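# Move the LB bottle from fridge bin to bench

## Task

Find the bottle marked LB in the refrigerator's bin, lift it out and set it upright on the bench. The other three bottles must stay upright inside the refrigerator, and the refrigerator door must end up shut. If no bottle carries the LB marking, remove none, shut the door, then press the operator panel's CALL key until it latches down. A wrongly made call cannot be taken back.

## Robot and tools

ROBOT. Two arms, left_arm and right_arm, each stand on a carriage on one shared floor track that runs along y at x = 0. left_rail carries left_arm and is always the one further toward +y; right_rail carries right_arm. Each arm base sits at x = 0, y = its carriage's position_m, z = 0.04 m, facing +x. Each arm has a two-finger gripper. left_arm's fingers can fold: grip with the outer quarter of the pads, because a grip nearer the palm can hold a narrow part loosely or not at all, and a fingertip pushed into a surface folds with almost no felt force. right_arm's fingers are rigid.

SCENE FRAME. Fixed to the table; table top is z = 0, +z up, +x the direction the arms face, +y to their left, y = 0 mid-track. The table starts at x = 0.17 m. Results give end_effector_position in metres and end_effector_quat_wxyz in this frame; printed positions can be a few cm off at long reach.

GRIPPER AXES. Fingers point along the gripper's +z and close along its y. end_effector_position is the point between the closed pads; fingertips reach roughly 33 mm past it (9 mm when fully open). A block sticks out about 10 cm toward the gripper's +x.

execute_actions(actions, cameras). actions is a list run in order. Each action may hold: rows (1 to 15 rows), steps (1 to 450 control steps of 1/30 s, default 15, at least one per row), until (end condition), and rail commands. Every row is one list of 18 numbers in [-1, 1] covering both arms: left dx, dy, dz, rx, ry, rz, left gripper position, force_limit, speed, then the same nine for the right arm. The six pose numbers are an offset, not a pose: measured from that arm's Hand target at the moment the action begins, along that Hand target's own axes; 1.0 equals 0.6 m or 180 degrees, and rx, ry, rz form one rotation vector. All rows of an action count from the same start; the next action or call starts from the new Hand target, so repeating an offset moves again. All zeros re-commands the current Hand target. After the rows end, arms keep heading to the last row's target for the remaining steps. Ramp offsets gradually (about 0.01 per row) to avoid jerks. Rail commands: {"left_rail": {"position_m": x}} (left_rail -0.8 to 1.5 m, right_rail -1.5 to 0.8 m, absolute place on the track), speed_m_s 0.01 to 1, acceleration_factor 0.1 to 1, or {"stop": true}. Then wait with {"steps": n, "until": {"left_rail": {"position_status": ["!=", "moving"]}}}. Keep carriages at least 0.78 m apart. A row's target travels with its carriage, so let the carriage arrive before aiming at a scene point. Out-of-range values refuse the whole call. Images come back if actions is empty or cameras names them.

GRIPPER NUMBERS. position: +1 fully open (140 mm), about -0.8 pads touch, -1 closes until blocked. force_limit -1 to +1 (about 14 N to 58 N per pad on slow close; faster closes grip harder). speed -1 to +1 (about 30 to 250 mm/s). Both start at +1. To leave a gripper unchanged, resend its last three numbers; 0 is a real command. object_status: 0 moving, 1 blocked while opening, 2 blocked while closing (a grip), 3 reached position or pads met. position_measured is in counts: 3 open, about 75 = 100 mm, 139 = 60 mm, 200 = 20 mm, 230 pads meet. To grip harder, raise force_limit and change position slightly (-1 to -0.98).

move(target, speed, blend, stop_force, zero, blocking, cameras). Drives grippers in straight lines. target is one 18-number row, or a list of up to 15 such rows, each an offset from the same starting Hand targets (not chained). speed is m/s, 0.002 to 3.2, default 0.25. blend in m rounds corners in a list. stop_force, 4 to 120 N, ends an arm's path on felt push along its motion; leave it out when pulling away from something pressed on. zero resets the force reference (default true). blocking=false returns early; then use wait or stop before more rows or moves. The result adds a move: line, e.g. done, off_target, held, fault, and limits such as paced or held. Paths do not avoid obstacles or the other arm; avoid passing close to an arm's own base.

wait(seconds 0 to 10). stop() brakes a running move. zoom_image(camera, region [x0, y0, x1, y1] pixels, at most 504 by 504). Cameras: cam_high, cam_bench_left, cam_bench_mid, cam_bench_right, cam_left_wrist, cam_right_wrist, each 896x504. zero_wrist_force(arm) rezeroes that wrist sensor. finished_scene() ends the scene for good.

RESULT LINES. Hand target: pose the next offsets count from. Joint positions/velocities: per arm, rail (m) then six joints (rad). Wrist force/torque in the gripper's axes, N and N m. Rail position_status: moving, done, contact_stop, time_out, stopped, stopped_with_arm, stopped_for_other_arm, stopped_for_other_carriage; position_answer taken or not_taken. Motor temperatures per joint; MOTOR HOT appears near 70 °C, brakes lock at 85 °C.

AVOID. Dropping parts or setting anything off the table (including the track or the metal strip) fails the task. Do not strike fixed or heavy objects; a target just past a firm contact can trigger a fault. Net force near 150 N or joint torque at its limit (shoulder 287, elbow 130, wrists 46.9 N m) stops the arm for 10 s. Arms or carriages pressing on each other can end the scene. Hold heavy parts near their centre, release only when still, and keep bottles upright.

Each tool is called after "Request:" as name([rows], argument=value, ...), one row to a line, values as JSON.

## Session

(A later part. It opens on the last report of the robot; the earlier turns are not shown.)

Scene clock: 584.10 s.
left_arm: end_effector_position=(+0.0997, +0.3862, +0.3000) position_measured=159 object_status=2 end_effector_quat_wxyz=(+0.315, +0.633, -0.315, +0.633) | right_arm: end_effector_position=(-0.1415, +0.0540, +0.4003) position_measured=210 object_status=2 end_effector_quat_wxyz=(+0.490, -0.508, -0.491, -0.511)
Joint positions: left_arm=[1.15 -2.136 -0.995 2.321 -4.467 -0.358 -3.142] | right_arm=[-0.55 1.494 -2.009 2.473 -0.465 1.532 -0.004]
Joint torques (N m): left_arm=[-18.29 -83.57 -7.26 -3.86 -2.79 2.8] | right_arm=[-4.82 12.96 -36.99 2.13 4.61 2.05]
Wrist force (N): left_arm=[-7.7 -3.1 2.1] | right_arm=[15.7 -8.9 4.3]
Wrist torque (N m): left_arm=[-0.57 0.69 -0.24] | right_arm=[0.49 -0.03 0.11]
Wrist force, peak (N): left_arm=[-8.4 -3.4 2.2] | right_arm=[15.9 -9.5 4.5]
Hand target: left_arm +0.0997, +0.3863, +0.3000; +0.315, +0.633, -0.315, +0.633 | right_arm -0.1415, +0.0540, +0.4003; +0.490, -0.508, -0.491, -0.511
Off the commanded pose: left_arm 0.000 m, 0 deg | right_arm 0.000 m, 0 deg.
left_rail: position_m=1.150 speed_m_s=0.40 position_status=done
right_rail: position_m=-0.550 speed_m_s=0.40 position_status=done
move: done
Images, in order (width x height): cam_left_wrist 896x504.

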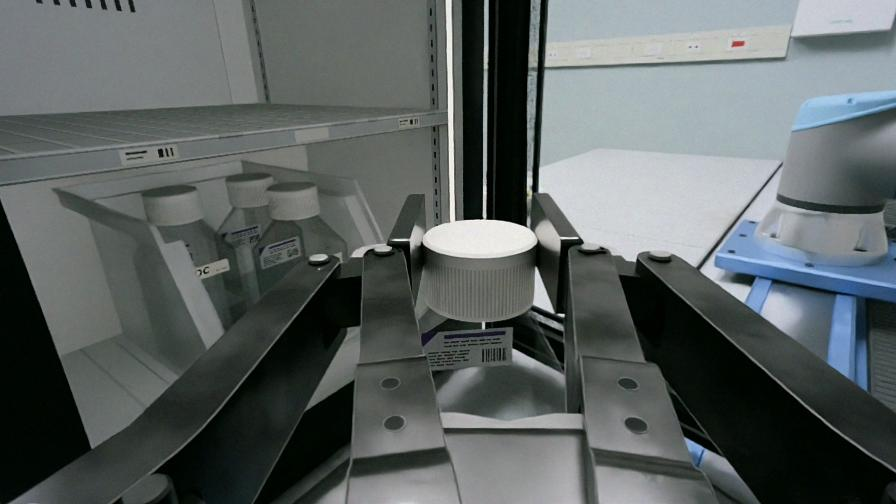

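Request:
execute_actions(actions=[], cameras=["cam_left_wrist"])

Request:
zoom_image(camera="cam_left_wrist", region=[150, 180, 400, 330])

Scene clock: 604.20 s.
left_arm: end_effector_position=(+0.0997, +0.3863, +0.3000) position_measured=159 object_status=2 end_effector_quat_wxyz=(+0.315, +0.633, -0.315, +0.633) | right_arm: end_effector_position=(-0.1415, +0.0540, +0.4003) position_measured=210 object_status=2 end_effector_quat_wxyz=(+0.490, -0.508, -0.491, -0.511)
Joint positions: left_arm=[1.15 -2.136 -0.995 2.321 -4.468 -0.358 -3.142] | right_arm=[-0.55 1.494 -2.009 2.473 -0.465 1.532 -0.004]
Joint velocities: within noise
Joint torques (N m): left_arm=[-18.27 -84.58 -10.15 -3.77 -2.82 2.2] | right_arm=[-4.85 13.84 -36.3 2.48 4.17 2.04]
Motor temperatures (°C): left_arm=[32 33 40 40 28 29] | right_arm=[31 31 33 33 36 32]
Wrist force (N): left_arm=[-7.8 -3.2 2.0] | right_arm=[15.5 -9.1 4.6]
Wrist torque (N m): left_arm=[-0.59 0.67 -0.24] | right_arm=[0.46 0.01 0.11]
Wrist force, peak (N): left_arm=[-8.3 -3.1 2.4] | right_arm=[16.0 -9.3 4.4]
Hand target: left_arm +0.0997, +0.3863, +0.3000; +0.315, +0.633, -0.315, +0.633 | right_arm -0.1415, +0.0540, +0.4003; +0.490, -0.508, -0.491, -0.511
Tool commands: left_gripper/position=-1.0 left_gripper/force_limit=-0.5 left_gripper/speed=-1.0 right_gripper/position=-1.0 right_gripper/force_limit=+0.0 right_gripper/speed=-1.0
Off the commanded pose: left_arm 0.000 m, 0 deg | right_arm 0.000 m, 0 deg.
left_rail: position_m=1.150 speed_m_s=0.40 position_status=done
right_rail: position_m=-0.550 speed_m_s=0.40 position_status=done
Images, in order (width x height): cam_left_wrist 896x504.

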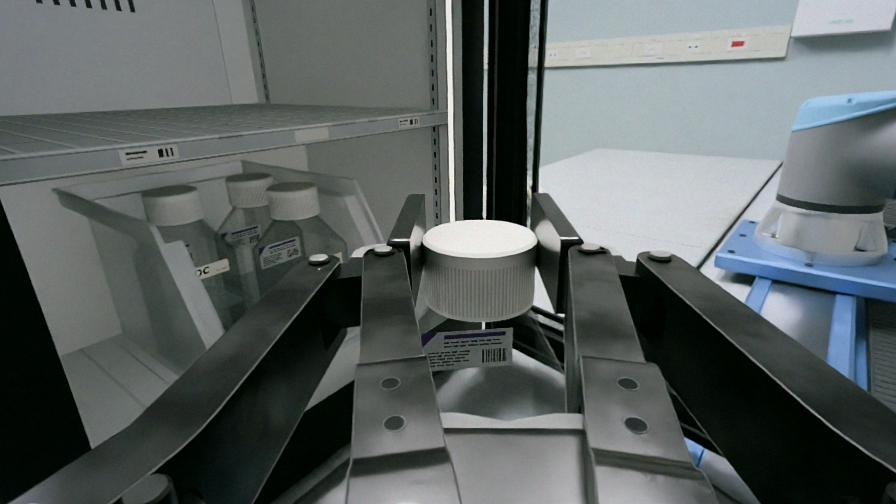

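Scaled by 2.016 from the camera's 896x504 image, which has a finer 1280x720 frame.

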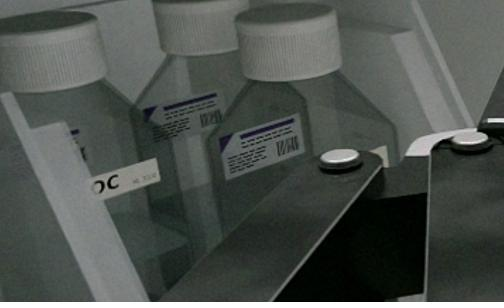

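Request:
move(target=[-0.0533,0.1094,0.2015,0.1833,0,0,-1,-0.5,-1,0,0,0,0,0,0,-1,0,-1], speed=0.1, cameras=["cam_left_wrist","cam_bench_left","cam_bench_mid"])

Scene clock: 620.63 s.
left_arm: end_effector_position=(+0.1203, +0.2503, +0.2680) position_measured=159 object_status=2 end_effector_quat_wxyz=(+0.122, +0.697, -0.122, +0.696) | right_arm: end_effector_position=(-0.1415, +0.0540, +0.4003) position_measured=210 object_status=2 end_effector_quat_wxyz=(+0.490, -0.508, -0.491, -0.511)
Joint positions: left_arm=[1.15 -2.038 -0.707 1.674 -4.112 0.12 -3.139] | right_arm=[-0.55 1.494 -2.009 2.473 -0.465 1.532 -0.004]
Joint torques (N m): left_arm=[18.94 -87.33 -36.83 3.86 2.18 -4.01] | right_arm=[-2.43 15.59 -37.8 2.44 3.99 1.37]
Wrist force (N): left_arm=[-8.0 -3.4 1.9] | right_arm=[15.7 -9.0 4.6]
Wrist torque (N m): left_arm=[-0.62 0.74 0.10] | right_arm=[0.49 -0.04 0.12]
Wrist force, peak (N): left_arm=[-8.5 -2.5 2.4] | right_arm=[16.1 -9.3 4.5]
Hand target: left_arm +0.1203, +0.2503, +0.2680; +0.122, +0.697, -0.122, +0.696 | right_arm -0.1415, +0.0540, +0.4003; +0.490, -0.508, -0.491, -0.511
Off the commanded pose: left_arm 0.000 m, 0 deg | right_arm 0.000 m, 0 deg.
left_rail: position_m=1.150 speed_m_s=0.40 position_status=done
right_rail: position_m=-0.550 speed_m_s=0.40 position_status=done
move: done
Images, in order (width x height): cam_bench_left 896x504, cam_bench_mid 896x504, cam_left_wrist 896x504.

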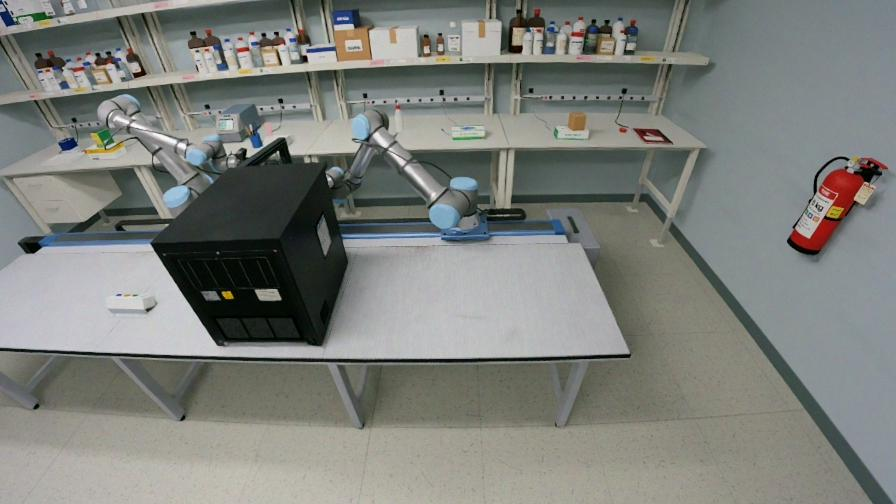

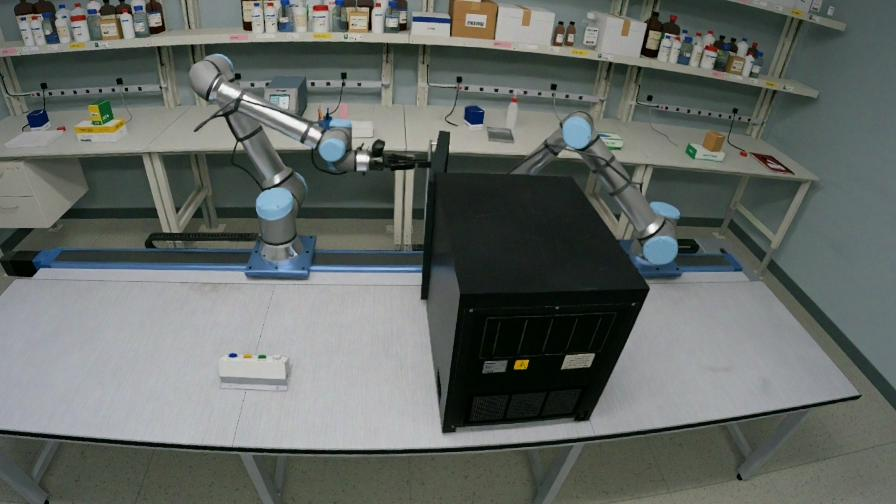

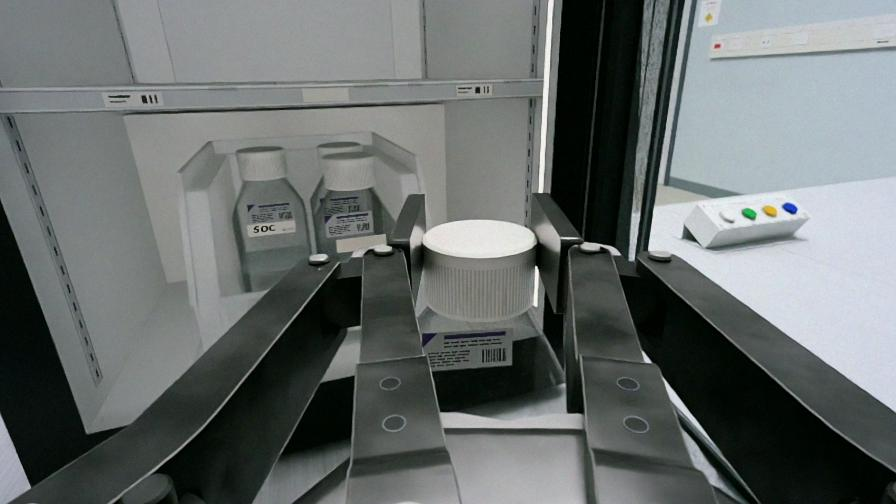

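Request:
zoom_image(camera="cam_left_wrist", region=[300, 140, 400, 260])

Scaled by 4.200 from the camera's 896x504 image, which has a finer 1280x720 frame.

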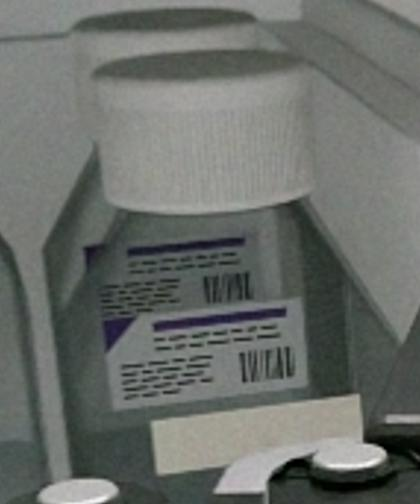

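Request:
move(target=[0,-0.0235,0.383,0,0,0,-1,-0.5,-1,0,0,0,0,0,0,-1,0,-1], speed=0.07, stop_force=7, cameras=["cam_left_wrist"])

Scene clock: 629.00 s.
left_arm: end_effector_position=(+0.3412, +0.1853, +0.2680) position_measured=159 object_status=2 end_effector_quat_wxyz=(+0.122, +0.697, -0.122, +0.696) | right_arm: end_effector_position=(-0.1415, +0.0540, +0.4003) position_measured=210 object_status=2 end_effector_quat_wxyz=(+0.490, -0.508, -0.491, -0.511)
Joint positions: left_arm=[1.15 -1.753 -0.668 1.58 -4.053 -0.165 -3.143] | right_arm=[-0.55 1.494 -2.009 2.473 -0.465 1.532 -0.004]
Joint torques (N m): left_arm=[23.32 -91.1 -39.93 2.24 -2.12 -1.05] | right_arm=[-0.33 14.5 -36.38 2.82 3.71 1.28]
Wrist force (N): left_arm=[-6.8 -1.9 -2.6] | right_arm=[15.6 -8.2 4.6]
Wrist torque (N m): left_arm=[-0.44 0.65 0.02] | right_arm=[0.48 -0.06 0.11]
Wrist force, peak (N): left_arm=[-8.4 -3.2 2.0] | right_arm=[15.9 -9.5 4.3]
Hand target: left_arm +0.3412, +0.1853, +0.2680; +0.122, +0.697, -0.122, +0.696 | right_arm -0.1415, +0.0540, +0.4003; +0.490, -0.508, -0.491, -0.511
Off the commanded pose: left_arm 0.000 m, 0 deg | right_arm 0.000 m, 0 deg.
left_rail: position_m=1.150 speed_m_s=0.40 position_status=done
right_rail: position_m=-0.550 speed_m_s=0.40 position_status=done
move: done
Images, in order (width x height): cam_left_wrist 896x504.

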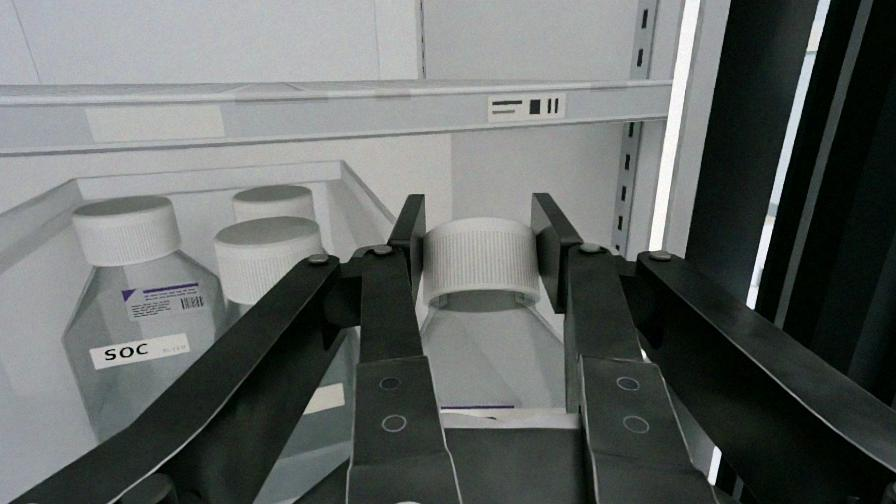

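Request:
move(target=[0.04,0,0.005,0,0,0,-1,-0.5,-1,0,0,0,0,0,0,-1,0,-1], speed=0.04, cameras=["cam_left_wrist"])

Scene clock: 633.00 s.
left_arm: end_effector_position=(+0.3440, +0.1843, +0.2918) position_measured=159 object_status=2 end_effector_quat_wxyz=(+0.122, +0.697, -0.122, +0.696) end_effector_velocity=(+0.000, -0.001, +0.002) end_effector_angular_velocity=(+0.001, +0.000, -0.002) | right_arm: end_effector_position=(-0.1415, +0.0540, +0.4003) position_measured=210 object_status=2 end_effector_quat_wxyz=(+0.490, -0.508, -0.491, -0.511)
Joint positions: left_arm=[1.15 -1.749 -0.697 1.581 -4.025 -0.169 -3.142] | right_arm=[-0.55 1.494 -2.009 2.473 -0.465 1.532 -0.004]
Joint velocities: left_arm=[0 0 -0.003 0.001 0.005 -0.002 -0.003] | right_arm=[within noise]
Joint torques (N m): left_arm=[21.85 -127 -25.53 2.27 -2.48 -2.43] | right_arm=[-3.23 14.72 -36.61 2.8 3.84 1.41]
Wrist force (N): left_arm=[-7.3 -2.3 -0.1] | right_arm=[15.7 -9.5 4.6]
Wrist torque (N m): left_arm=[-0.46 0.73 0.03] | right_arm=[0.39 -0.06 0.11]
Wrist force, peak (N): left_arm=[-8.4 -1.9 -2.8] | right_arm=[15.9 -9.4 4.5]
Hand target: left_arm +0.3440, +0.1843, +0.2920; +0.122, +0.697, -0.122, +0.696 | right_arm -0.1415, +0.0540, +0.4003; +0.490, -0.508, -0.491, -0.511
Off the commanded pose: left_arm 0.000 m, 0 deg | right_arm 0.000 m, 0 deg.
left_rail: position_m=1.150 speed_m_s=0.40 position_status=done
right_rail: position_m=-0.550 speed_m_s=0.40 position_status=done
move: done
Images, in order (width x height): cam_left_wrist 896x504.

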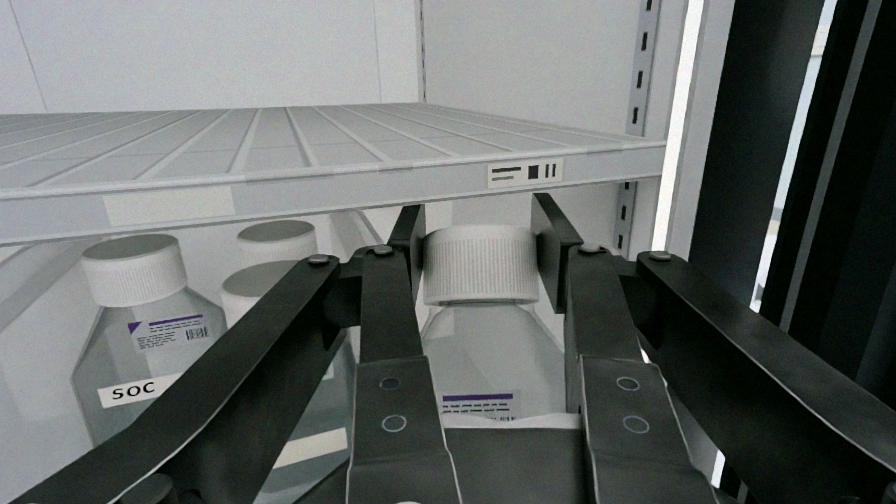

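Request:
move(target=[-0.067,0,0,0,0,0,-1,-0.5,-1,0,0,0,0,0,0,-1,0,-1], speed=0.02, stop_force=6, cameras=["cam_left_wrist"])

Scene clock: 640.17 s.
left_arm: end_effector_position=(+0.3440, +0.1843, +0.2592) position_measured=159 object_status=2 end_effector_quat_wxyz=(+0.122, +0.697, -0.122, +0.696) | right_arm: end_effector_position=(-0.1415, +0.0540, +0.4003) position_measured=210 object_status=2 end_effector_quat_wxyz=(+0.490, -0.508, -0.491, -0.511)
Joint positions: left_arm=[1.15 -1.749 -0.655 1.576 -4.06 -0.169 -3.143] | right_arm=[-0.55 1.494 -2.009 2.473 -0.465 1.532 -0.004]
Joint torques (N m): left_arm=[15.8 -127.03 -24.26 1.59 0.03 -0.84] | right_arm=[0.17 13.07 -36.79 2.8 4.28 1.54]
Wrist force (N): left_arm=[-6.8 -0.3 -4.0] | right_arm=[15.5 -8.2 4.4]
Wrist torque (N m): left_arm=[-0.50 0.67 -0.01] | right_arm=[0.44 -0.03 0.11]
Wrist force, peak (N): left_arm=[-8.3 -2.3 0.0] | right_arm=[16.1 -9.4 4.6]
Hand target: left_arm +0.3440, +0.1843, +0.2592; +0.122, +0.697, -0.122, +0.696 (not the last commanded pose) | right_arm -0.1415, +0.0540, +0.4003; +0.490, -0.508, -0.491, -0.511
Off the commanded pose: left_arm 0.007 m, 0 deg | right_arm 0.000 m, 0 deg.
left_rail: position_m=1.150 speed_m_s=0.40 position_status=done
right_rail: position_m=-0.550 speed_m_s=0.40 position_status=done
move: contact (left_arm)
Images, in order (width x height): cam_left_wrist 896x504.

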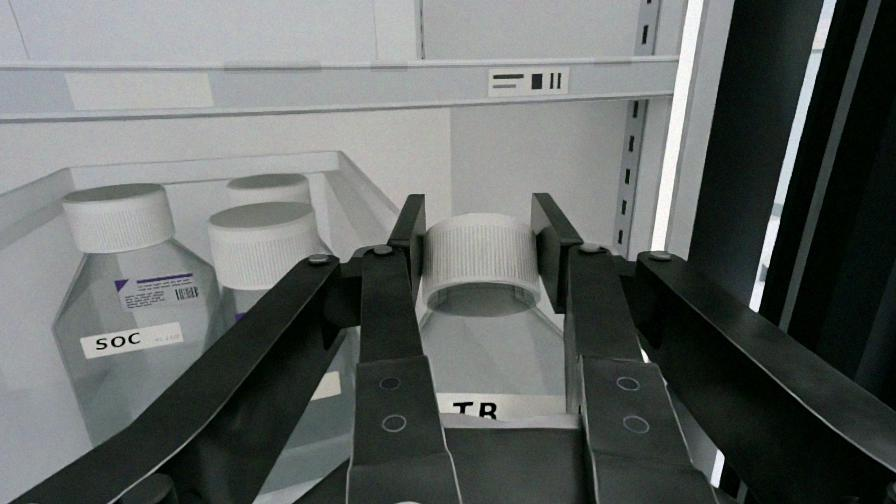

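Request:
move(target=[0,0,-0.06,0,0,0,-1,-0.5,-1,0,0,0,0,0,0,-1,0,-1], speed=0.03, cameras=["cam_left_wrist"])

Scene clock: 647.50 s.
left_arm: end_effector_position=(+0.3103, +0.1965, +0.2592) position_measured=159 object_status=2 end_effector_quat_wxyz=(+0.122, +0.697, -0.122, +0.696) | right_arm: end_effector_position=(-0.1415, +0.0540, +0.4003) position_measured=210 object_status=2 end_effector_quat_wxyz=(+0.490, -0.508, -0.491, -0.511)
Joint positions: left_arm=[1.15 -1.792 -0.668 1.606 -4.077 -0.126 -3.144] | right_arm=[-0.55 1.494 -2.009 2.473 -0.465 1.532 -0.004]
Joint torques (N m): left_arm=[-20.42 -123.13 -24.11 -2.77 2.53 -2.8] | right_arm=[0.18 9.78 -36.81 2.11 4.23 1.71]
Wrist force (N): left_arm=[-6.9 -2.2 0.7] | right_arm=[15.6 -9.6 4.7]
Wrist torque (N m): left_arm=[-0.45 0.79 0.06] | right_arm=[0.41 -0.06 0.12]
Wrist force, peak (N): left_arm=[-7.4 -0.4 -4.2] | right_arm=[15.6 -9.6 4.7]
Hand target: left_arm +0.3101, +0.1966, +0.2592; +0.122, +0.697, -0.122, +0.696 | right_arm -0.1415, +0.0540, +0.4003; +0.490, -0.508, -0.491, -0.511
Off the commanded pose: left_arm 0.000 m, 0 deg | right_arm 0.000 m, 0 deg.
left_rail: position_m=1.150 speed_m_s=0.40 position_status=done
right_rail: position_m=-0.550 speed_m_s=0.40 position_status=done
move: done
Images, in order (width x height): cam_left_wrist 896x504.

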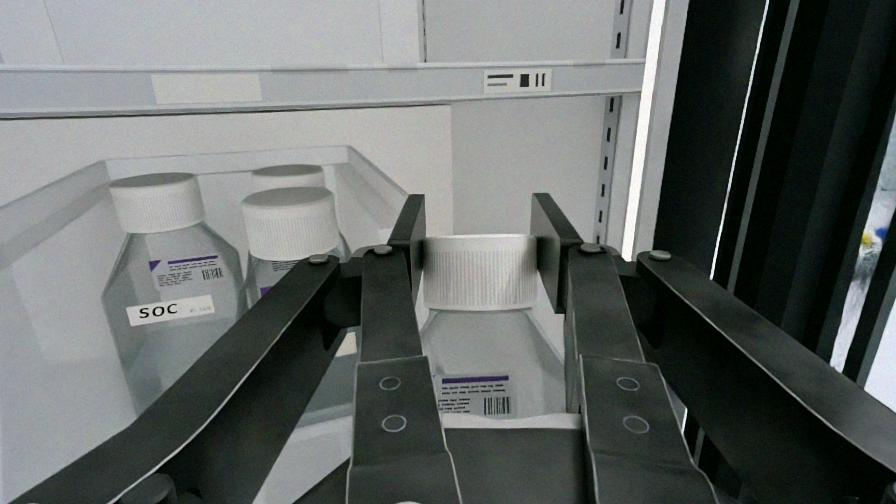

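Request:
move([
  [0.01,0,-0.08,0,0,0,-1,-0.5,-1,0,0,0,0,0,0,-1,0,-1],
  [0.04,0,-0.16,0,0,0,-1,-0.5,-1,0,0,0,0,0,0,-1,0,-1],
], speed=0.08, blend=0.01, cameras=["cam_left_wrist"])

Scene clock: 654.40 s.
left_arm: end_effector_position=(+0.2200, +0.2292, +0.2831) position_measured=159 object_status=2 end_effector_quat_wxyz=(+0.122, +0.696, -0.122, +0.696) | right_arm: end_effector_position=(-0.1415, +0.0540, +0.4003) position_measured=210 object_status=2 end_effector_quat_wxyz=(+0.490, -0.508, -0.491, -0.511)
Joint positions: left_arm=[1.15 -1.911 -0.725 1.672 -4.09 -0.007 -3.14] | right_arm=[-0.55 1.494 -2.009 2.473 -0.465 1.532 -0.004]
Joint torques (N m): left_arm=[-19.61 -120 -23.2 1.34 1.89 -2.17] | right_arm=[-1.09 15.51 -35.68 2.39 3.82 1.36]
Wrist force (N): left_arm=[-7.9 -3.3 1.7] | right_arm=[15.6 -9.7 4.3]
Wrist torque (N m): left_arm=[-0.61 0.74 -0.24] | right_arm=[0.42 -0.02 0.12]
Wrist force, peak (N): left_arm=[-8.3 -3.1 2.1] | right_arm=[16.0 -9.7 4.6]
Hand target: left_arm +0.2199, +0.2292, +0.2832; +0.122, +0.697, -0.122, +0.696 | right_arm -0.1415, +0.0540, +0.4003; +0.490, -0.508, -0.491, -0.511
Off the commanded pose: left_arm 0.000 m, 0 deg | right_arm 0.000 m, 0 deg.
left_rail: position_m=1.150 speed_m_s=0.40 position_status=done
right_rail: position_m=-0.550 speed_m_s=0.40 position_status=done
move: done
Images, in order (width x height): cam_left_wrist 896x504.

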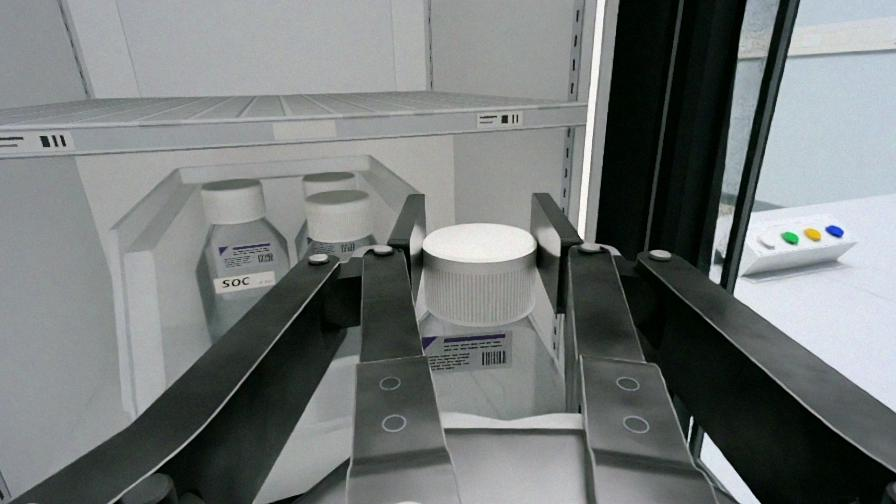

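Request:
move(target=[-0.007,0,0.2148,0,0,0,-1,-0.5,-1,0,0,0,0,0,0,-1,0,-1], speed=0.06, stop_force=5, cameras=["cam_left_wrist"])

Scene clock: 663.17 s.
left_arm: end_effector_position=(+0.3411, +0.1854, +0.2790) position_measured=159 object_status=2 end_effector_quat_wxyz=(+0.122, +0.697, -0.122, +0.696) | right_arm: end_effector_position=(-0.1415, +0.0540, +0.4003) position_measured=210 object_status=2 end_effector_quat_wxyz=(+0.490, -0.508, -0.491, -0.511)
Joint positions: left_arm=[1.15 -1.753 -0.682 1.582 -4.04 -0.165 -3.143] | right_arm=[-0.55 1.494 -2.009 2.473 -0.465 1.532 -0.004]
Joint torques (N m): left_arm=[20.76 -91.17 -40.82 2.32 -2.74 -3.18] | right_arm=[-1.12 12.39 -37.33 2.72 3.58 1.36]
Wrist force (N): left_arm=[-7.2 -2.3 -0.9] | right_arm=[15.6 -8.6 4.5]
Wrist torque (N m): left_arm=[-0.42 0.71 0.04] | right_arm=[0.48 -0.04 0.11]
Wrist force, peak (N): left_arm=[-8.4 -3.3 2.1] | right_arm=[16.1 -9.8 4.6]
Hand target: left_arm +0.3411, +0.1854, +0.2790; +0.122, +0.697, -0.122, +0.696 | right_arm -0.1415, +0.0540, +0.4003; +0.490, -0.508, -0.491, -0.511
Off the commanded pose: left_arm 0.000 m, 0 deg | right_arm 0.000 m, 0 deg.
left_rail: position_m=1.150 speed_m_s=0.40 position_status=done
right_rail: position_m=-0.550 speed_m_s=0.40 position_status=done
move: done
Images, in order (width x height): cam_left_wrist 896x504.

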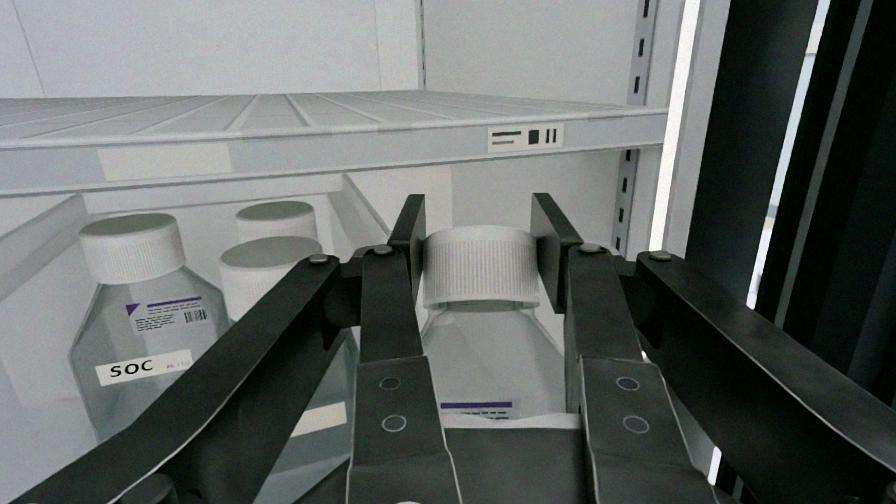

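Request:
move([
  [0,0,-0.333,0,0,0,-1,-0.5,-1,0,0,0,0,0,0,-1,0,-1],
  [-0.065,-0.2173,-0.4,0.1944,0,0,-1,-0.5,-1,0,0,0,0,0,0,-1,0,-1],
], speed=0.12, blend=0.02, cameras=["cam_left_wrist"])

Scene clock: 680.00 s.
left_arm: end_effector_position=(+0.1597, +0.3896, +0.2400) position_measured=159 object_status=2 end_effector_quat_wxyz=(-0.093, +0.701, +0.093, +0.701) | right_arm: end_effector_position=(-0.1415, +0.0540, +0.4003) position_measured=210 object_status=2 end_effector_quat_wxyz=(+0.490, -0.508, -0.491, -0.511)
Joint positions: left_arm=[1.15 -1.97 -0.615 1.532 -4.059 0.662 -3.141] | right_arm=[-0.55 1.494 -2.009 2.473 -0.465 1.532 -0.004]
Joint torques (N m): left_arm=[18.31 -92.47 -37.26 5.96 2.16 -3.51] | right_arm=[-1.74 13.2 -36.97 2.89 3.5 1.51]
Wrist force (N): left_arm=[-8.1 -3.1 1.9] | right_arm=[15.7 -9.7 4.4]
Wrist torque (N m): left_arm=[-0.56 0.76 -0.24] | right_arm=[0.39 -0.04 0.11]
Wrist force, peak (N): left_arm=[-8.4 -3.5 2.0] | right_arm=[16.1 -9.6 4.5]
Hand target: left_arm +0.1597, +0.3896, +0.2400; -0.093, +0.701, +0.093, +0.701 | right_arm -0.1415, +0.0540, +0.4003; +0.490, -0.508, -0.491, -0.511
Off the commanded pose: left_arm 0.000 m, 0 deg | right_arm 0.000 m, 0 deg.
left_rail: position_m=1.150 speed_m_s=0.40 position_status=done
right_rail: position_m=-0.550 speed_m_s=0.40 position_status=done
move: done
Images, in order (width x height): cam_left_wrist 896x504.

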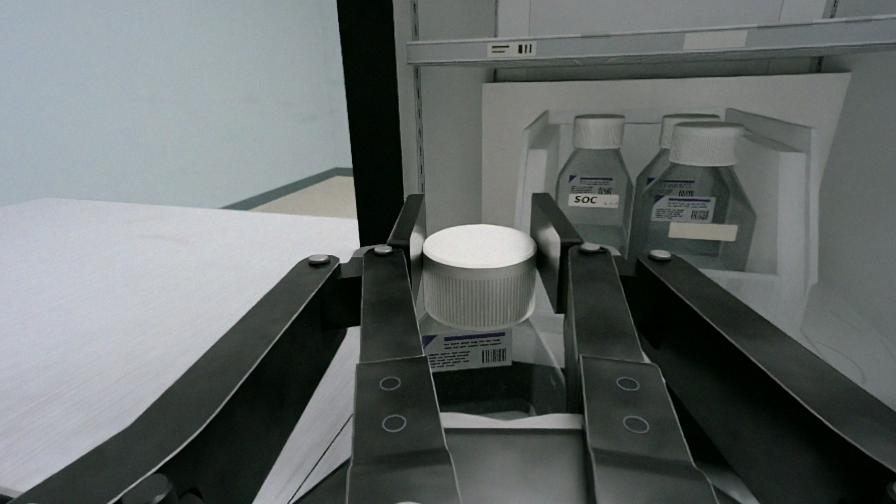

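Request:
zoom_image(camera="cam_left_wrist", region=[500, 60, 896, 400])

Scaled by 1.273 from the camera's 896x504 image, which has a finer 1280x720 frame.

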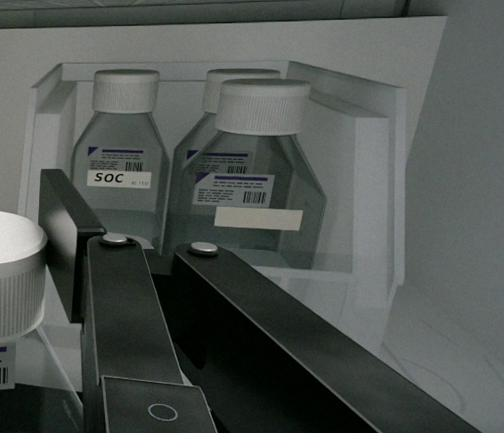

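Request:
move(target=[0.065,0.2844,-0.1275,-0.1389,0,0,-1,-0.5,-1,0,0,0,0,0,0,-1,0,-1], speed=0.12, cameras=["cam_left_wrist"])

Scene clock: 727.83 s.
left_arm: end_effector_position=(+0.1303, +0.2051, +0.2791) position_measured=159 object_status=2 end_effector_quat_wxyz=(+0.061, +0.705, -0.061, +0.704) | right_arm: end_effector_position=(-0.1415, +0.0540, +0.4003) position_measured=210 object_status=2 end_effector_quat_wxyz=(+0.490, -0.508, -0.491, -0.511)
Joint positions: left_arm=[1.15 -1.991 -0.615 1.428 -3.956 0.247 -3.141] | right_arm=[-0.55 1.494 -2.009 2.473 -0.465 1.532 -0.004]
Joint torques (N m): left_arm=[19.19 -99.69 -42.71 4.44 -2.95 -3.19] | right_arm=[0.77 11.78 -36.25 2.42 3.38 1.36]
Wrist force (N): left_arm=[-8.2 -3.2 1.7] | right_arm=[15.9 -9.6 4.1]
Wrist torque (N m): left_arm=[-0.56 0.78 -0.22] | right_arm=[0.42 -0.09 0.11]
Wrist force, peak (N): left_arm=[-8.4 -3.9 2.6] | right_arm=[16.2 -9.7 4.7]
Hand target: left_arm +0.1303, +0.2050, +0.2790; +0.061, +0.705, -0.061, +0.704 | right_arm -0.1415, +0.0540, +0.4003; +0.490, -0.508, -0.491, -0.511
Off the commanded pose: left_arm 0.000 m, 0 deg | right_arm 0.000 m, 0 deg.
left_rail: position_m=1.150 speed_m_s=0.40 position_status=done
right_rail: position_m=-0.550 speed_m_s=0.40 position_status=done
move: done
Images, in order (width x height): cam_left_wrist 896x504.

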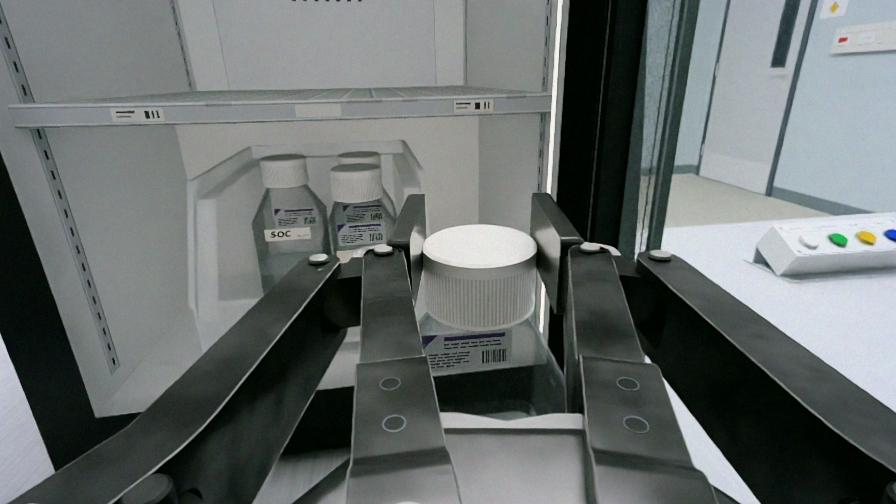

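Request:
move(target=[0,0.006,0.348,0,0,0,-1,-0.5,-1,0,0,0,0,0,0,-1,0,-1], speed=0.06, stop_force=5, cameras=["cam_left_wrist"])

Scene clock: 737.23 s.
left_arm: end_effector_position=(+0.3354, +0.1655, +0.2790) position_measured=159 object_status=2 end_effector_quat_wxyz=(+0.061, +0.705, -0.061, +0.704) | right_arm: end_effector_position=(-0.1415, +0.0540, +0.4003) position_measured=210 object_status=2 end_effector_quat_wxyz=(+0.490, -0.508, -0.491, -0.511)
Joint positions: left_arm=[1.15 -1.76 -0.595 1.383 -3.939 0.016 -3.132] | right_arm=[-0.55 1.494 -2.009 2.473 -0.465 1.532 -0.004]
Joint torques (N m): left_arm=[20.64 -98.87 -42.9 -2.69 -2.11 2.34] | right_arm=[-3.73 9.9 -37.15 2.55 3.12 1.4]
Wrist force (N): left_arm=[-7.7 -1.5 -0.3] | right_arm=[15.7 -9.2 4.4]
Wrist torque (N m): left_arm=[-0.47 0.76 -0.38] | right_arm=[0.39 -0.06 0.11]
Wrist force, peak (N): left_arm=[-8.5 -3.6 1.9] | right_arm=[16.0 -9.6 4.6]
Hand target: left_arm +0.3354, +0.1655, +0.2790; +0.061, +0.705, -0.061, +0.704 | right_arm -0.1415, +0.0540, +0.4003; +0.490, -0.508, -0.491, -0.511
Off the commanded pose: left_arm 0.000 m, 0 deg | right_arm 0.000 m, 0 deg.
left_rail: position_m=1.150 speed_m_s=0.40 position_status=done
right_rail: position_m=-0.550 speed_m_s=0.40 position_status=done
move: done
Images, in order (width x height): cam_left_wrist 896x504.

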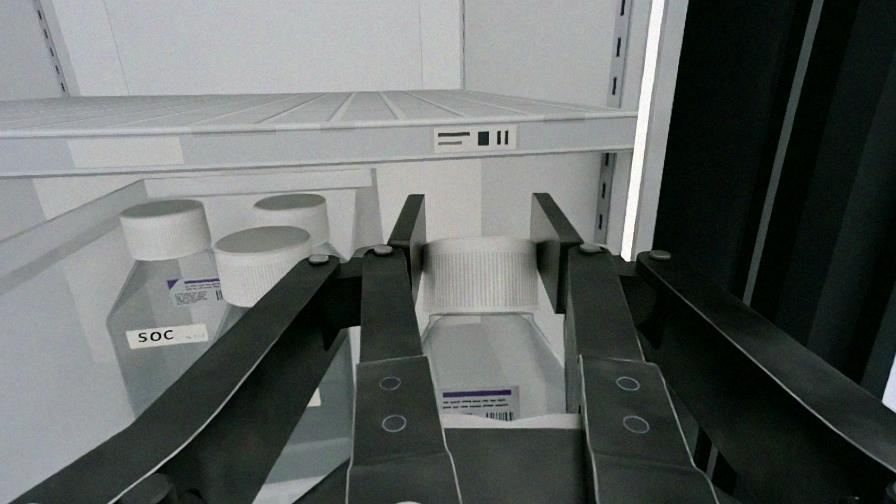

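Request:
move(target=[0,0.01,-0.05,0.02,0,0,-1,-0.5,-1,0,0,0,0,0,0,-1,0,-1], speed=0.05, cameras=["cam_left_wrist"])

Scene clock: 755.07 s.
left_arm: end_effector_position=(+0.3049, +0.1648, +0.2790) position_measured=159 object_status=2 end_effector_quat_wxyz=(+0.039, +0.706, -0.039, +0.706) | right_arm: end_effector_position=(-0.1415, +0.0540, +0.4003) position_measured=210 object_status=2 end_effector_quat_wxyz=(+0.490, -0.508, -0.491, -0.511)
Joint positions: left_arm=[1.15 -1.791 -0.569 1.323 -3.9 0.11 -3.138] | right_arm=[-0.55 1.494 -2.009 2.473 -0.465 1.532 -0.004]
Joint torques (N m): left_arm=[-18.53 -103.59 -44.53 3.5 2.32 -3.31] | right_arm=[-2.86 13.95 -36.5 2.5 3.09 1.04]
Wrist force (N): left_arm=[-8.3 -3.2 1.8] | right_arm=[15.5 -9.6 4.2]
Wrist torque (N m): left_arm=[-0.60 0.85 0.09] | right_arm=[0.42 0.00 0.11]
Wrist force, peak (N): left_arm=[-8.5 -3.3 2.0] | right_arm=[15.9 -9.4 4.4]
Hand target: left_arm +0.3048, +0.1648, +0.2790; +0.039, +0.706, -0.039, +0.706 | right_arm -0.1415, +0.0540, +0.4003; +0.490, -0.508, -0.491, -0.511
Off the commanded pose: left_arm 0.000 m, 0 deg | right_arm 0.000 m, 0 deg.
left_rail: position_m=1.150 speed_m_s=0.40 position_status=done
right_rail: position_m=-0.550 speed_m_s=0.40 position_status=done
move: done
Images, in order (width x height): cam_left_wrist 896x504.

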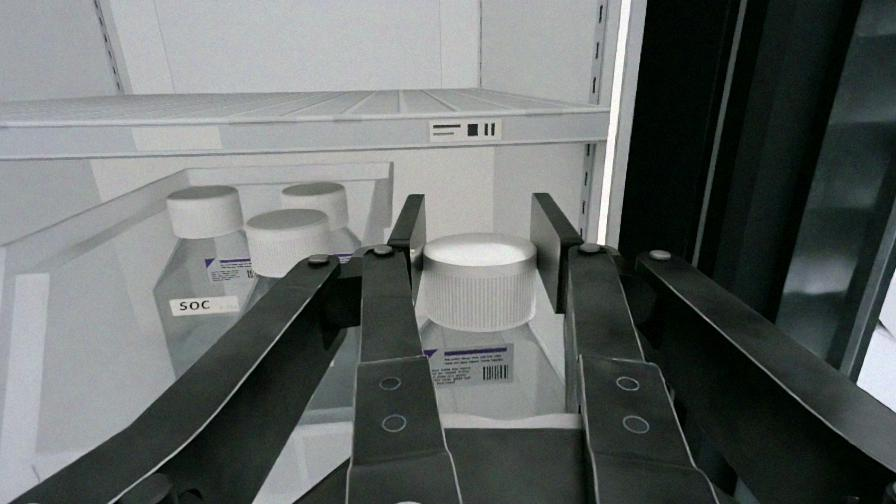

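Request:
move(target=[0,0.0064,0.0296,0.0133,0,0,-1,-0.5,-1,0,0,0,0,0,0,-1,0,-1], speed=0.04, cameras=["cam_left_wrist"])

Scene clock: 761.47 s.
left_arm: end_effector_position=(+0.3220, +0.1590, +0.2790) position_measured=159 object_status=2 end_effector_quat_wxyz=(+0.024, +0.707, -0.024, +0.707) | right_arm: end_effector_position=(-0.1415, +0.0540, +0.4003) position_measured=210 object_status=2 end_effector_quat_wxyz=(+0.490, -0.508, -0.491, -0.511)
Joint positions: left_arm=[1.15 -1.77 -0.544 1.268 -3.868 0.131 -3.139] | right_arm=[-0.55 1.494 -2.009 2.473 -0.465 1.532 -0.004]
Joint torques (N m): left_arm=[20.19 -108.08 -47.6 3.74 2.22 -2.92] | right_arm=[-2.63 11.96 -36.84 2.79 2.49 0.73]
Wrist force (N): left_arm=[-7.9 -3.2 1.9] | right_arm=[15.6 -9.7 4.7]
Wrist torque (N m): left_arm=[-0.57 0.73 0.09] | right_arm=[0.39 -0.02 0.11]
Wrist force, peak (N): left_arm=[-8.7 -3.1 1.7] | right_arm=[15.9 -9.8 4.6]
Hand target: left_arm +0.3221, +0.1590, +0.2790; +0.024, +0.707, -0.024, +0.707 | right_arm -0.1415, +0.0540, +0.4003; +0.490, -0.508, -0.491, -0.511
Off the commanded pose: left_arm 0.000 m, 0 deg | right_arm 0.000 m, 0 deg.
left_rail: position_m=1.150 speed_m_s=0.40 position_status=done
right_rail: position_m=-0.550 speed_m_s=0.40 position_status=done
move: done
Images, in order (width x height): cam_left_wrist 896x504.

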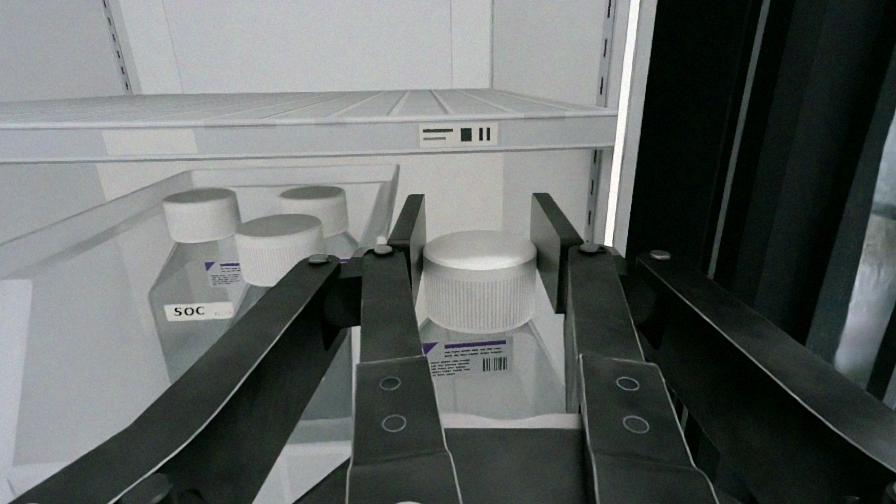

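Request:
move(target=[0,0.001,0.03,0,0,0,-1,-0.5,-1,0,0,0,0,0,0,-1,0,-1], speed=0.04, cameras=["cam_left_wrist"])

Scene clock: 763.67 s.
left_arm: end_effector_position=(+0.3398, +0.1572, +0.2790) position_measured=159 object_status=2 end_effector_quat_wxyz=(+0.024, +0.707, -0.024, +0.707) | right_arm: end_effector_position=(-0.1415, +0.0540, +0.4003) position_measured=210 object_status=2 end_effector_quat_wxyz=(+0.490, -0.508, -0.491, -0.511)
Joint positions: left_arm=[1.15 -1.751 -0.542 1.263 -3.866 0.112 -3.139] | right_arm=[-0.55 1.494 -2.009 2.473 -0.465 1.532 -0.004]
Joint torques (N m): left_arm=[16.45 -107.74 -47.31 3.5 -2.22 2.28] | right_arm=[-0.74 8.41 -36.71 2.32 2.56 1.09]
Wrist force (N): left_arm=[-7.9 -3.4 1.8] | right_arm=[15.6 -9.9 4.7]
Wrist torque (N m): left_arm=[-0.62 0.73 0.03] | right_arm=[0.36 -0.01 0.11]
Wrist force, peak (N): left_arm=[-8.4 -3.6 1.7] | right_arm=[16.0 -9.7 4.6]
Hand target: left_arm +0.3400, +0.1572, +0.2790; +0.024, +0.707, -0.024, +0.707 | right_arm -0.1415, +0.0540, +0.4003; +0.490, -0.508, -0.491, -0.511
Off the commanded pose: left_arm 0.000 m, 0 deg | right_arm 0.000 m, 0 deg.
left_rail: position_m=1.150 speed_m_s=0.40 position_status=done
right_rail: position_m=-0.550 speed_m_s=0.40 position_status=done
move: done
Images, in order (width x height): cam_left_wrist 896x504.

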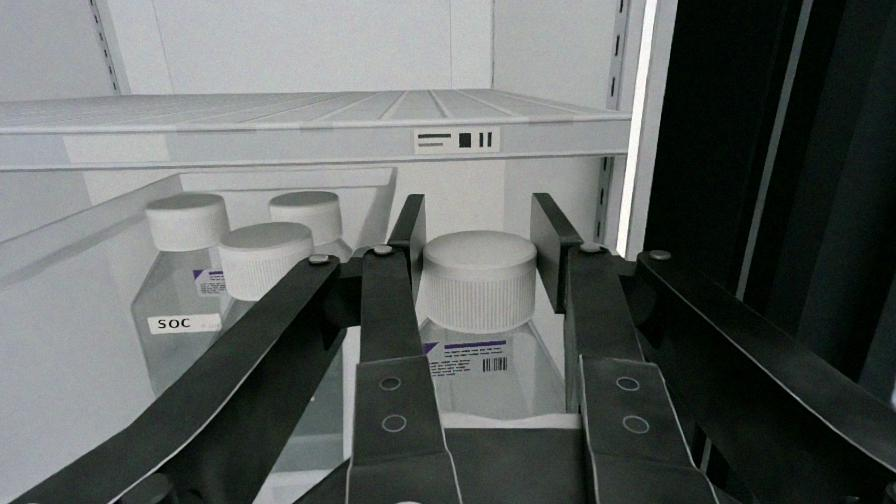

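Request:
move(target=[0,0,0.02,0,0,0,-1,-0.5,-1,0,0,0,0,0,0,-1,0,-1], speed=0.04)

Request:
move(target=[-0.06,0,0,0,0,0,-1,-0.5,-1,0,0,0,0,0,0,-1,0,-1], speed=0.02, stop_force=4, cameras=["cam_left_wrist"])

Scene clock: 766.80 s.
left_arm: end_effector_position=(+0.3517, +0.1564, +0.2790) position_measured=159 object_status=2 end_effector_quat_wxyz=(+0.024, +0.707, -0.024, +0.707) | right_arm: end_effector_position=(-0.1415, +0.0540, +0.4003) position_measured=210 object_status=2 end_effector_quat_wxyz=(+0.490, -0.508, -0.491, -0.511)
Joint positions: left_arm=[1.15 -1.739 -0.541 1.26 -3.865 0.1 -3.139] | right_arm=[-0.55 1.494 -2.009 2.473 -0.465 1.532 -0.004]
Joint torques (N m): left_arm=[17.22 -105.73 -45.31 3.36 -3.04 2.17] | right_arm=[-1.89 8.2 -35.77 3.02 2.75 0.77]
Wrist force (N): left_arm=[-7.9 -3.2 1.5] | right_arm=[15.7 -9.6 4.3]
Wrist torque (N m): left_arm=[-0.59 0.73 -0.15] | right_arm=[0.42 -0.04 0.11]
Wrist force, peak (N): left_arm=[-8.6 -3.7 1.9] | right_arm=[15.8 -9.8 4.6]
Hand target: left_arm +0.3520, +0.1564, +0.2790; +0.024, +0.707, -0.024, +0.707 | right_arm -0.1415, +0.0540, +0.4003; +0.490, -0.508, -0.491, -0.511
Off the commanded pose: left_arm 0.000 m, 0 deg | right_arm 0.000 m, 0 deg.
left_rail: position_m=1.150 speed_m_s=0.40 position_status=done
right_rail: position_m=-0.550 speed_m_s=0.40 position_status=done
move: done

Scene clock: 768.73 s.
left_arm: end_effector_position=(+0.3519, +0.1564, +0.2654) position_measured=159 object_status=2 end_effector_quat_wxyz=(+0.024, +0.707, -0.024, +0.707) | right_arm: end_effector_position=(-0.1415, +0.0540, +0.4003) position_measured=210 object_status=2 end_effector_quat_wxyz=(+0.490, -0.508, -0.491, -0.511)
Joint positions: left_arm=[1.15 -1.739 -0.525 1.258 -3.876 0.1 -3.14] | right_arm=[-0.55 1.494 -2.009 2.473 -0.465 1.532 -0.004]
Joint torques (N m): left_arm=[17.13 -138.18 -31.45 2.57 1.87 0.75] | right_arm=[-2.5 9.1 -35.72 2.71 2.55 0.78]
Wrist force (N): left_arm=[-8.5 -3.8 1.8] | right_arm=[15.9 -9.4 4.4]
Wrist torque (N m): left_arm=[-0.71 0.86 0.09] | right_arm=[0.46 0.01 0.11]
Wrist force, peak (N): left_arm=[-8.7 -3.8 2.0] | right_arm=[16.1 -9.8 4.6]
Hand target: left_arm +0.3519, +0.1564, +0.2654; +0.024, +0.707, -0.024, +0.707 (not the last commanded pose) | right_arm -0.1415, +0.0540, +0.4003; +0.490, -0.508, -0.491, -0.511
Off the commanded pose: left_arm 0.022 m, 0 deg | right_arm 0.000 m, 0 deg.
left_rail: position_m=1.150 speed_m_s=0.40 position_status=done
right_rail: position_m=-0.550 speed_m_s=0.40 position_status=done
move: contact (left_arm)
Images, in order (width x height): cam_left_wrist 896x504.

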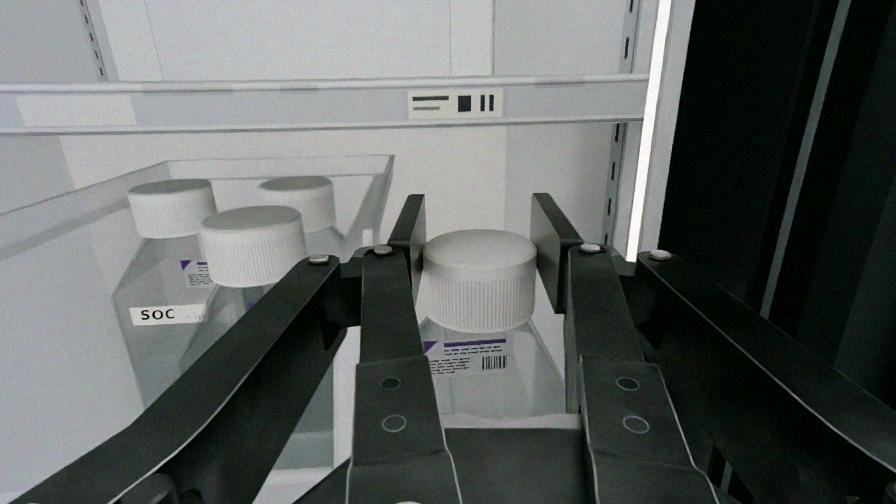

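Request:
move(target=[-0.045,0,0,0,0,0,-1,-0.5,-1,0,0,0,0,0,0,-1,0,-1], speed=0.015, stop_force=5, cameras=["cam_left_wrist"])

Scene clock: 772.20 s.
left_arm: end_effector_position=(+0.3519, +0.1564, +0.2651) position_measured=159 object_status=2 end_effector_quat_wxyz=(+0.024, +0.707, -0.024, +0.707) | right_arm: end_effector_position=(-0.1415, +0.0540, +0.4003) position_measured=210 object_status=2 end_effector_quat_wxyz=(+0.490, -0.508, -0.491, -0.511)
Joint positions: left_arm=[1.15 -1.739 -0.525 1.258 -3.877 0.1 -3.14] | right_arm=[-0.55 1.494 -2.009 2.473 -0.465 1.532 -0.004]
Joint torques (N m): left_arm=[15.99 -137.87 -29.91 1.52 1.75 1.38] | right_arm=[-0.76 10.23 -35.95 2.96 2.69 0.64]
Wrist force (N): left_arm=[-6.3 -3.0 1.2] | right_arm=[15.9 -9.6 4.4]
Wrist torque (N m): left_arm=[-0.58 0.81 0.10] | right_arm=[0.40 0.00 0.11]
Wrist force, peak (N): left_arm=[-8.8 -3.7 2.0] | right_arm=[16.3 -9.7 4.6]
Hand target: left_arm +0.3520, +0.1564, +0.2651; +0.024, +0.707, -0.024, +0.707 (not the last commanded pose) | right_arm -0.1415, +0.0540, +0.4003; +0.490, -0.508, -0.491, -0.511
Off the commanded pose: left_arm 0.027 m, 0 deg | right_arm 0.000 m, 0 deg.
left_rail: position_m=1.150 speed_m_s=0.40 position_status=done
right_rail: position_m=-0.550 speed_m_s=0.40 position_status=done
move: contact (left_arm)
Images, in order (width x height): cam_left_wrist 896x504.

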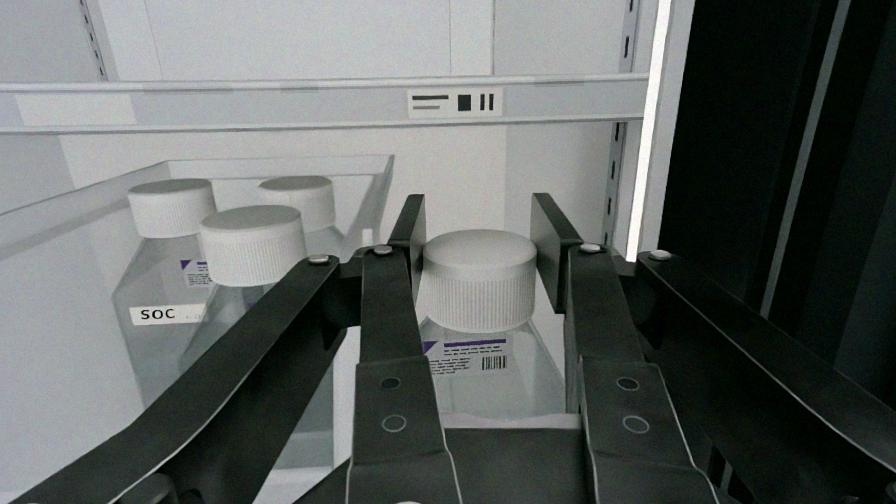

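Request:
move(target=[-0.03,0,0,0,0,0,-1,-0.5,-1,0,0,0,0,0,0,-1,0,-1], speed=0.01, stop_force=10, cameras=["cam_left_wrist"])

Scene clock: 777.73 s.
left_arm: end_effector_position=(+0.3520, +0.1564, +0.2648) position_measured=159 object_status=2 end_effector_quat_wxyz=(+0.024, +0.707, -0.024, +0.707) | right_arm: end_effector_position=(-0.1415, +0.0540, +0.4003) position_measured=210 object_status=2 end_effector_quat_wxyz=(+0.490, -0.508, -0.491, -0.511)
Joint positions: left_arm=[1.15 -1.739 -0.525 1.258 -3.877 0.1 -3.14] | right_arm=[-0.55 1.494 -2.009 2.473 -0.465 1.532 -0.004]
Joint torques (N m): left_arm=[15.5 -134.96 -32.02 1.61 1.88 -0.41] | right_arm=[-1.28 9.88 -36.49 2.42 2.79 1.27]
Wrist force (N): left_arm=[-1.7 -3.9 0.8] | right_arm=[15.7 -9.1 4.9]
Wrist torque (N m): left_arm=[-0.92 0.97 0.06] | right_arm=[0.46 -0.08 0.11]
Wrist force, peak (N): left_arm=[7.4 -2.8 -1.4] | right_arm=[16.2 -9.8 4.5]
Hand target: left_arm +0.3520, +0.1564, +0.2648; +0.024, +0.707, -0.024, +0.707 (not the last commanded pose) | right_arm -0.1415, +0.0540, +0.4003; +0.490, -0.508, -0.491, -0.511
Off the commanded pose: left_arm 0.018 m, 0 deg | right_arm 0.000 m, 0 deg.
left_rail: position_m=1.150 speed_m_s=0.40 position_status=done
right_rail: position_m=-0.550 speed_m_s=0.40 position_status=done
move: contact (left_arm)
Images, in order (width x height): cam_left_wrist 896x504.

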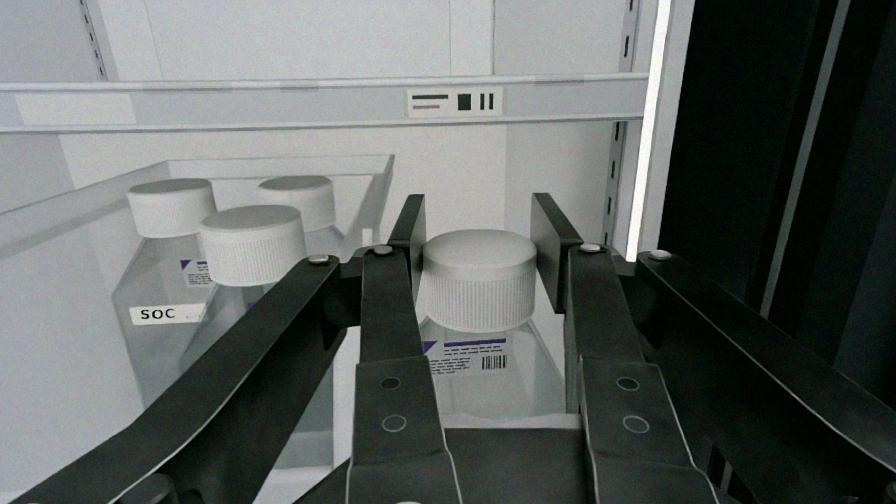

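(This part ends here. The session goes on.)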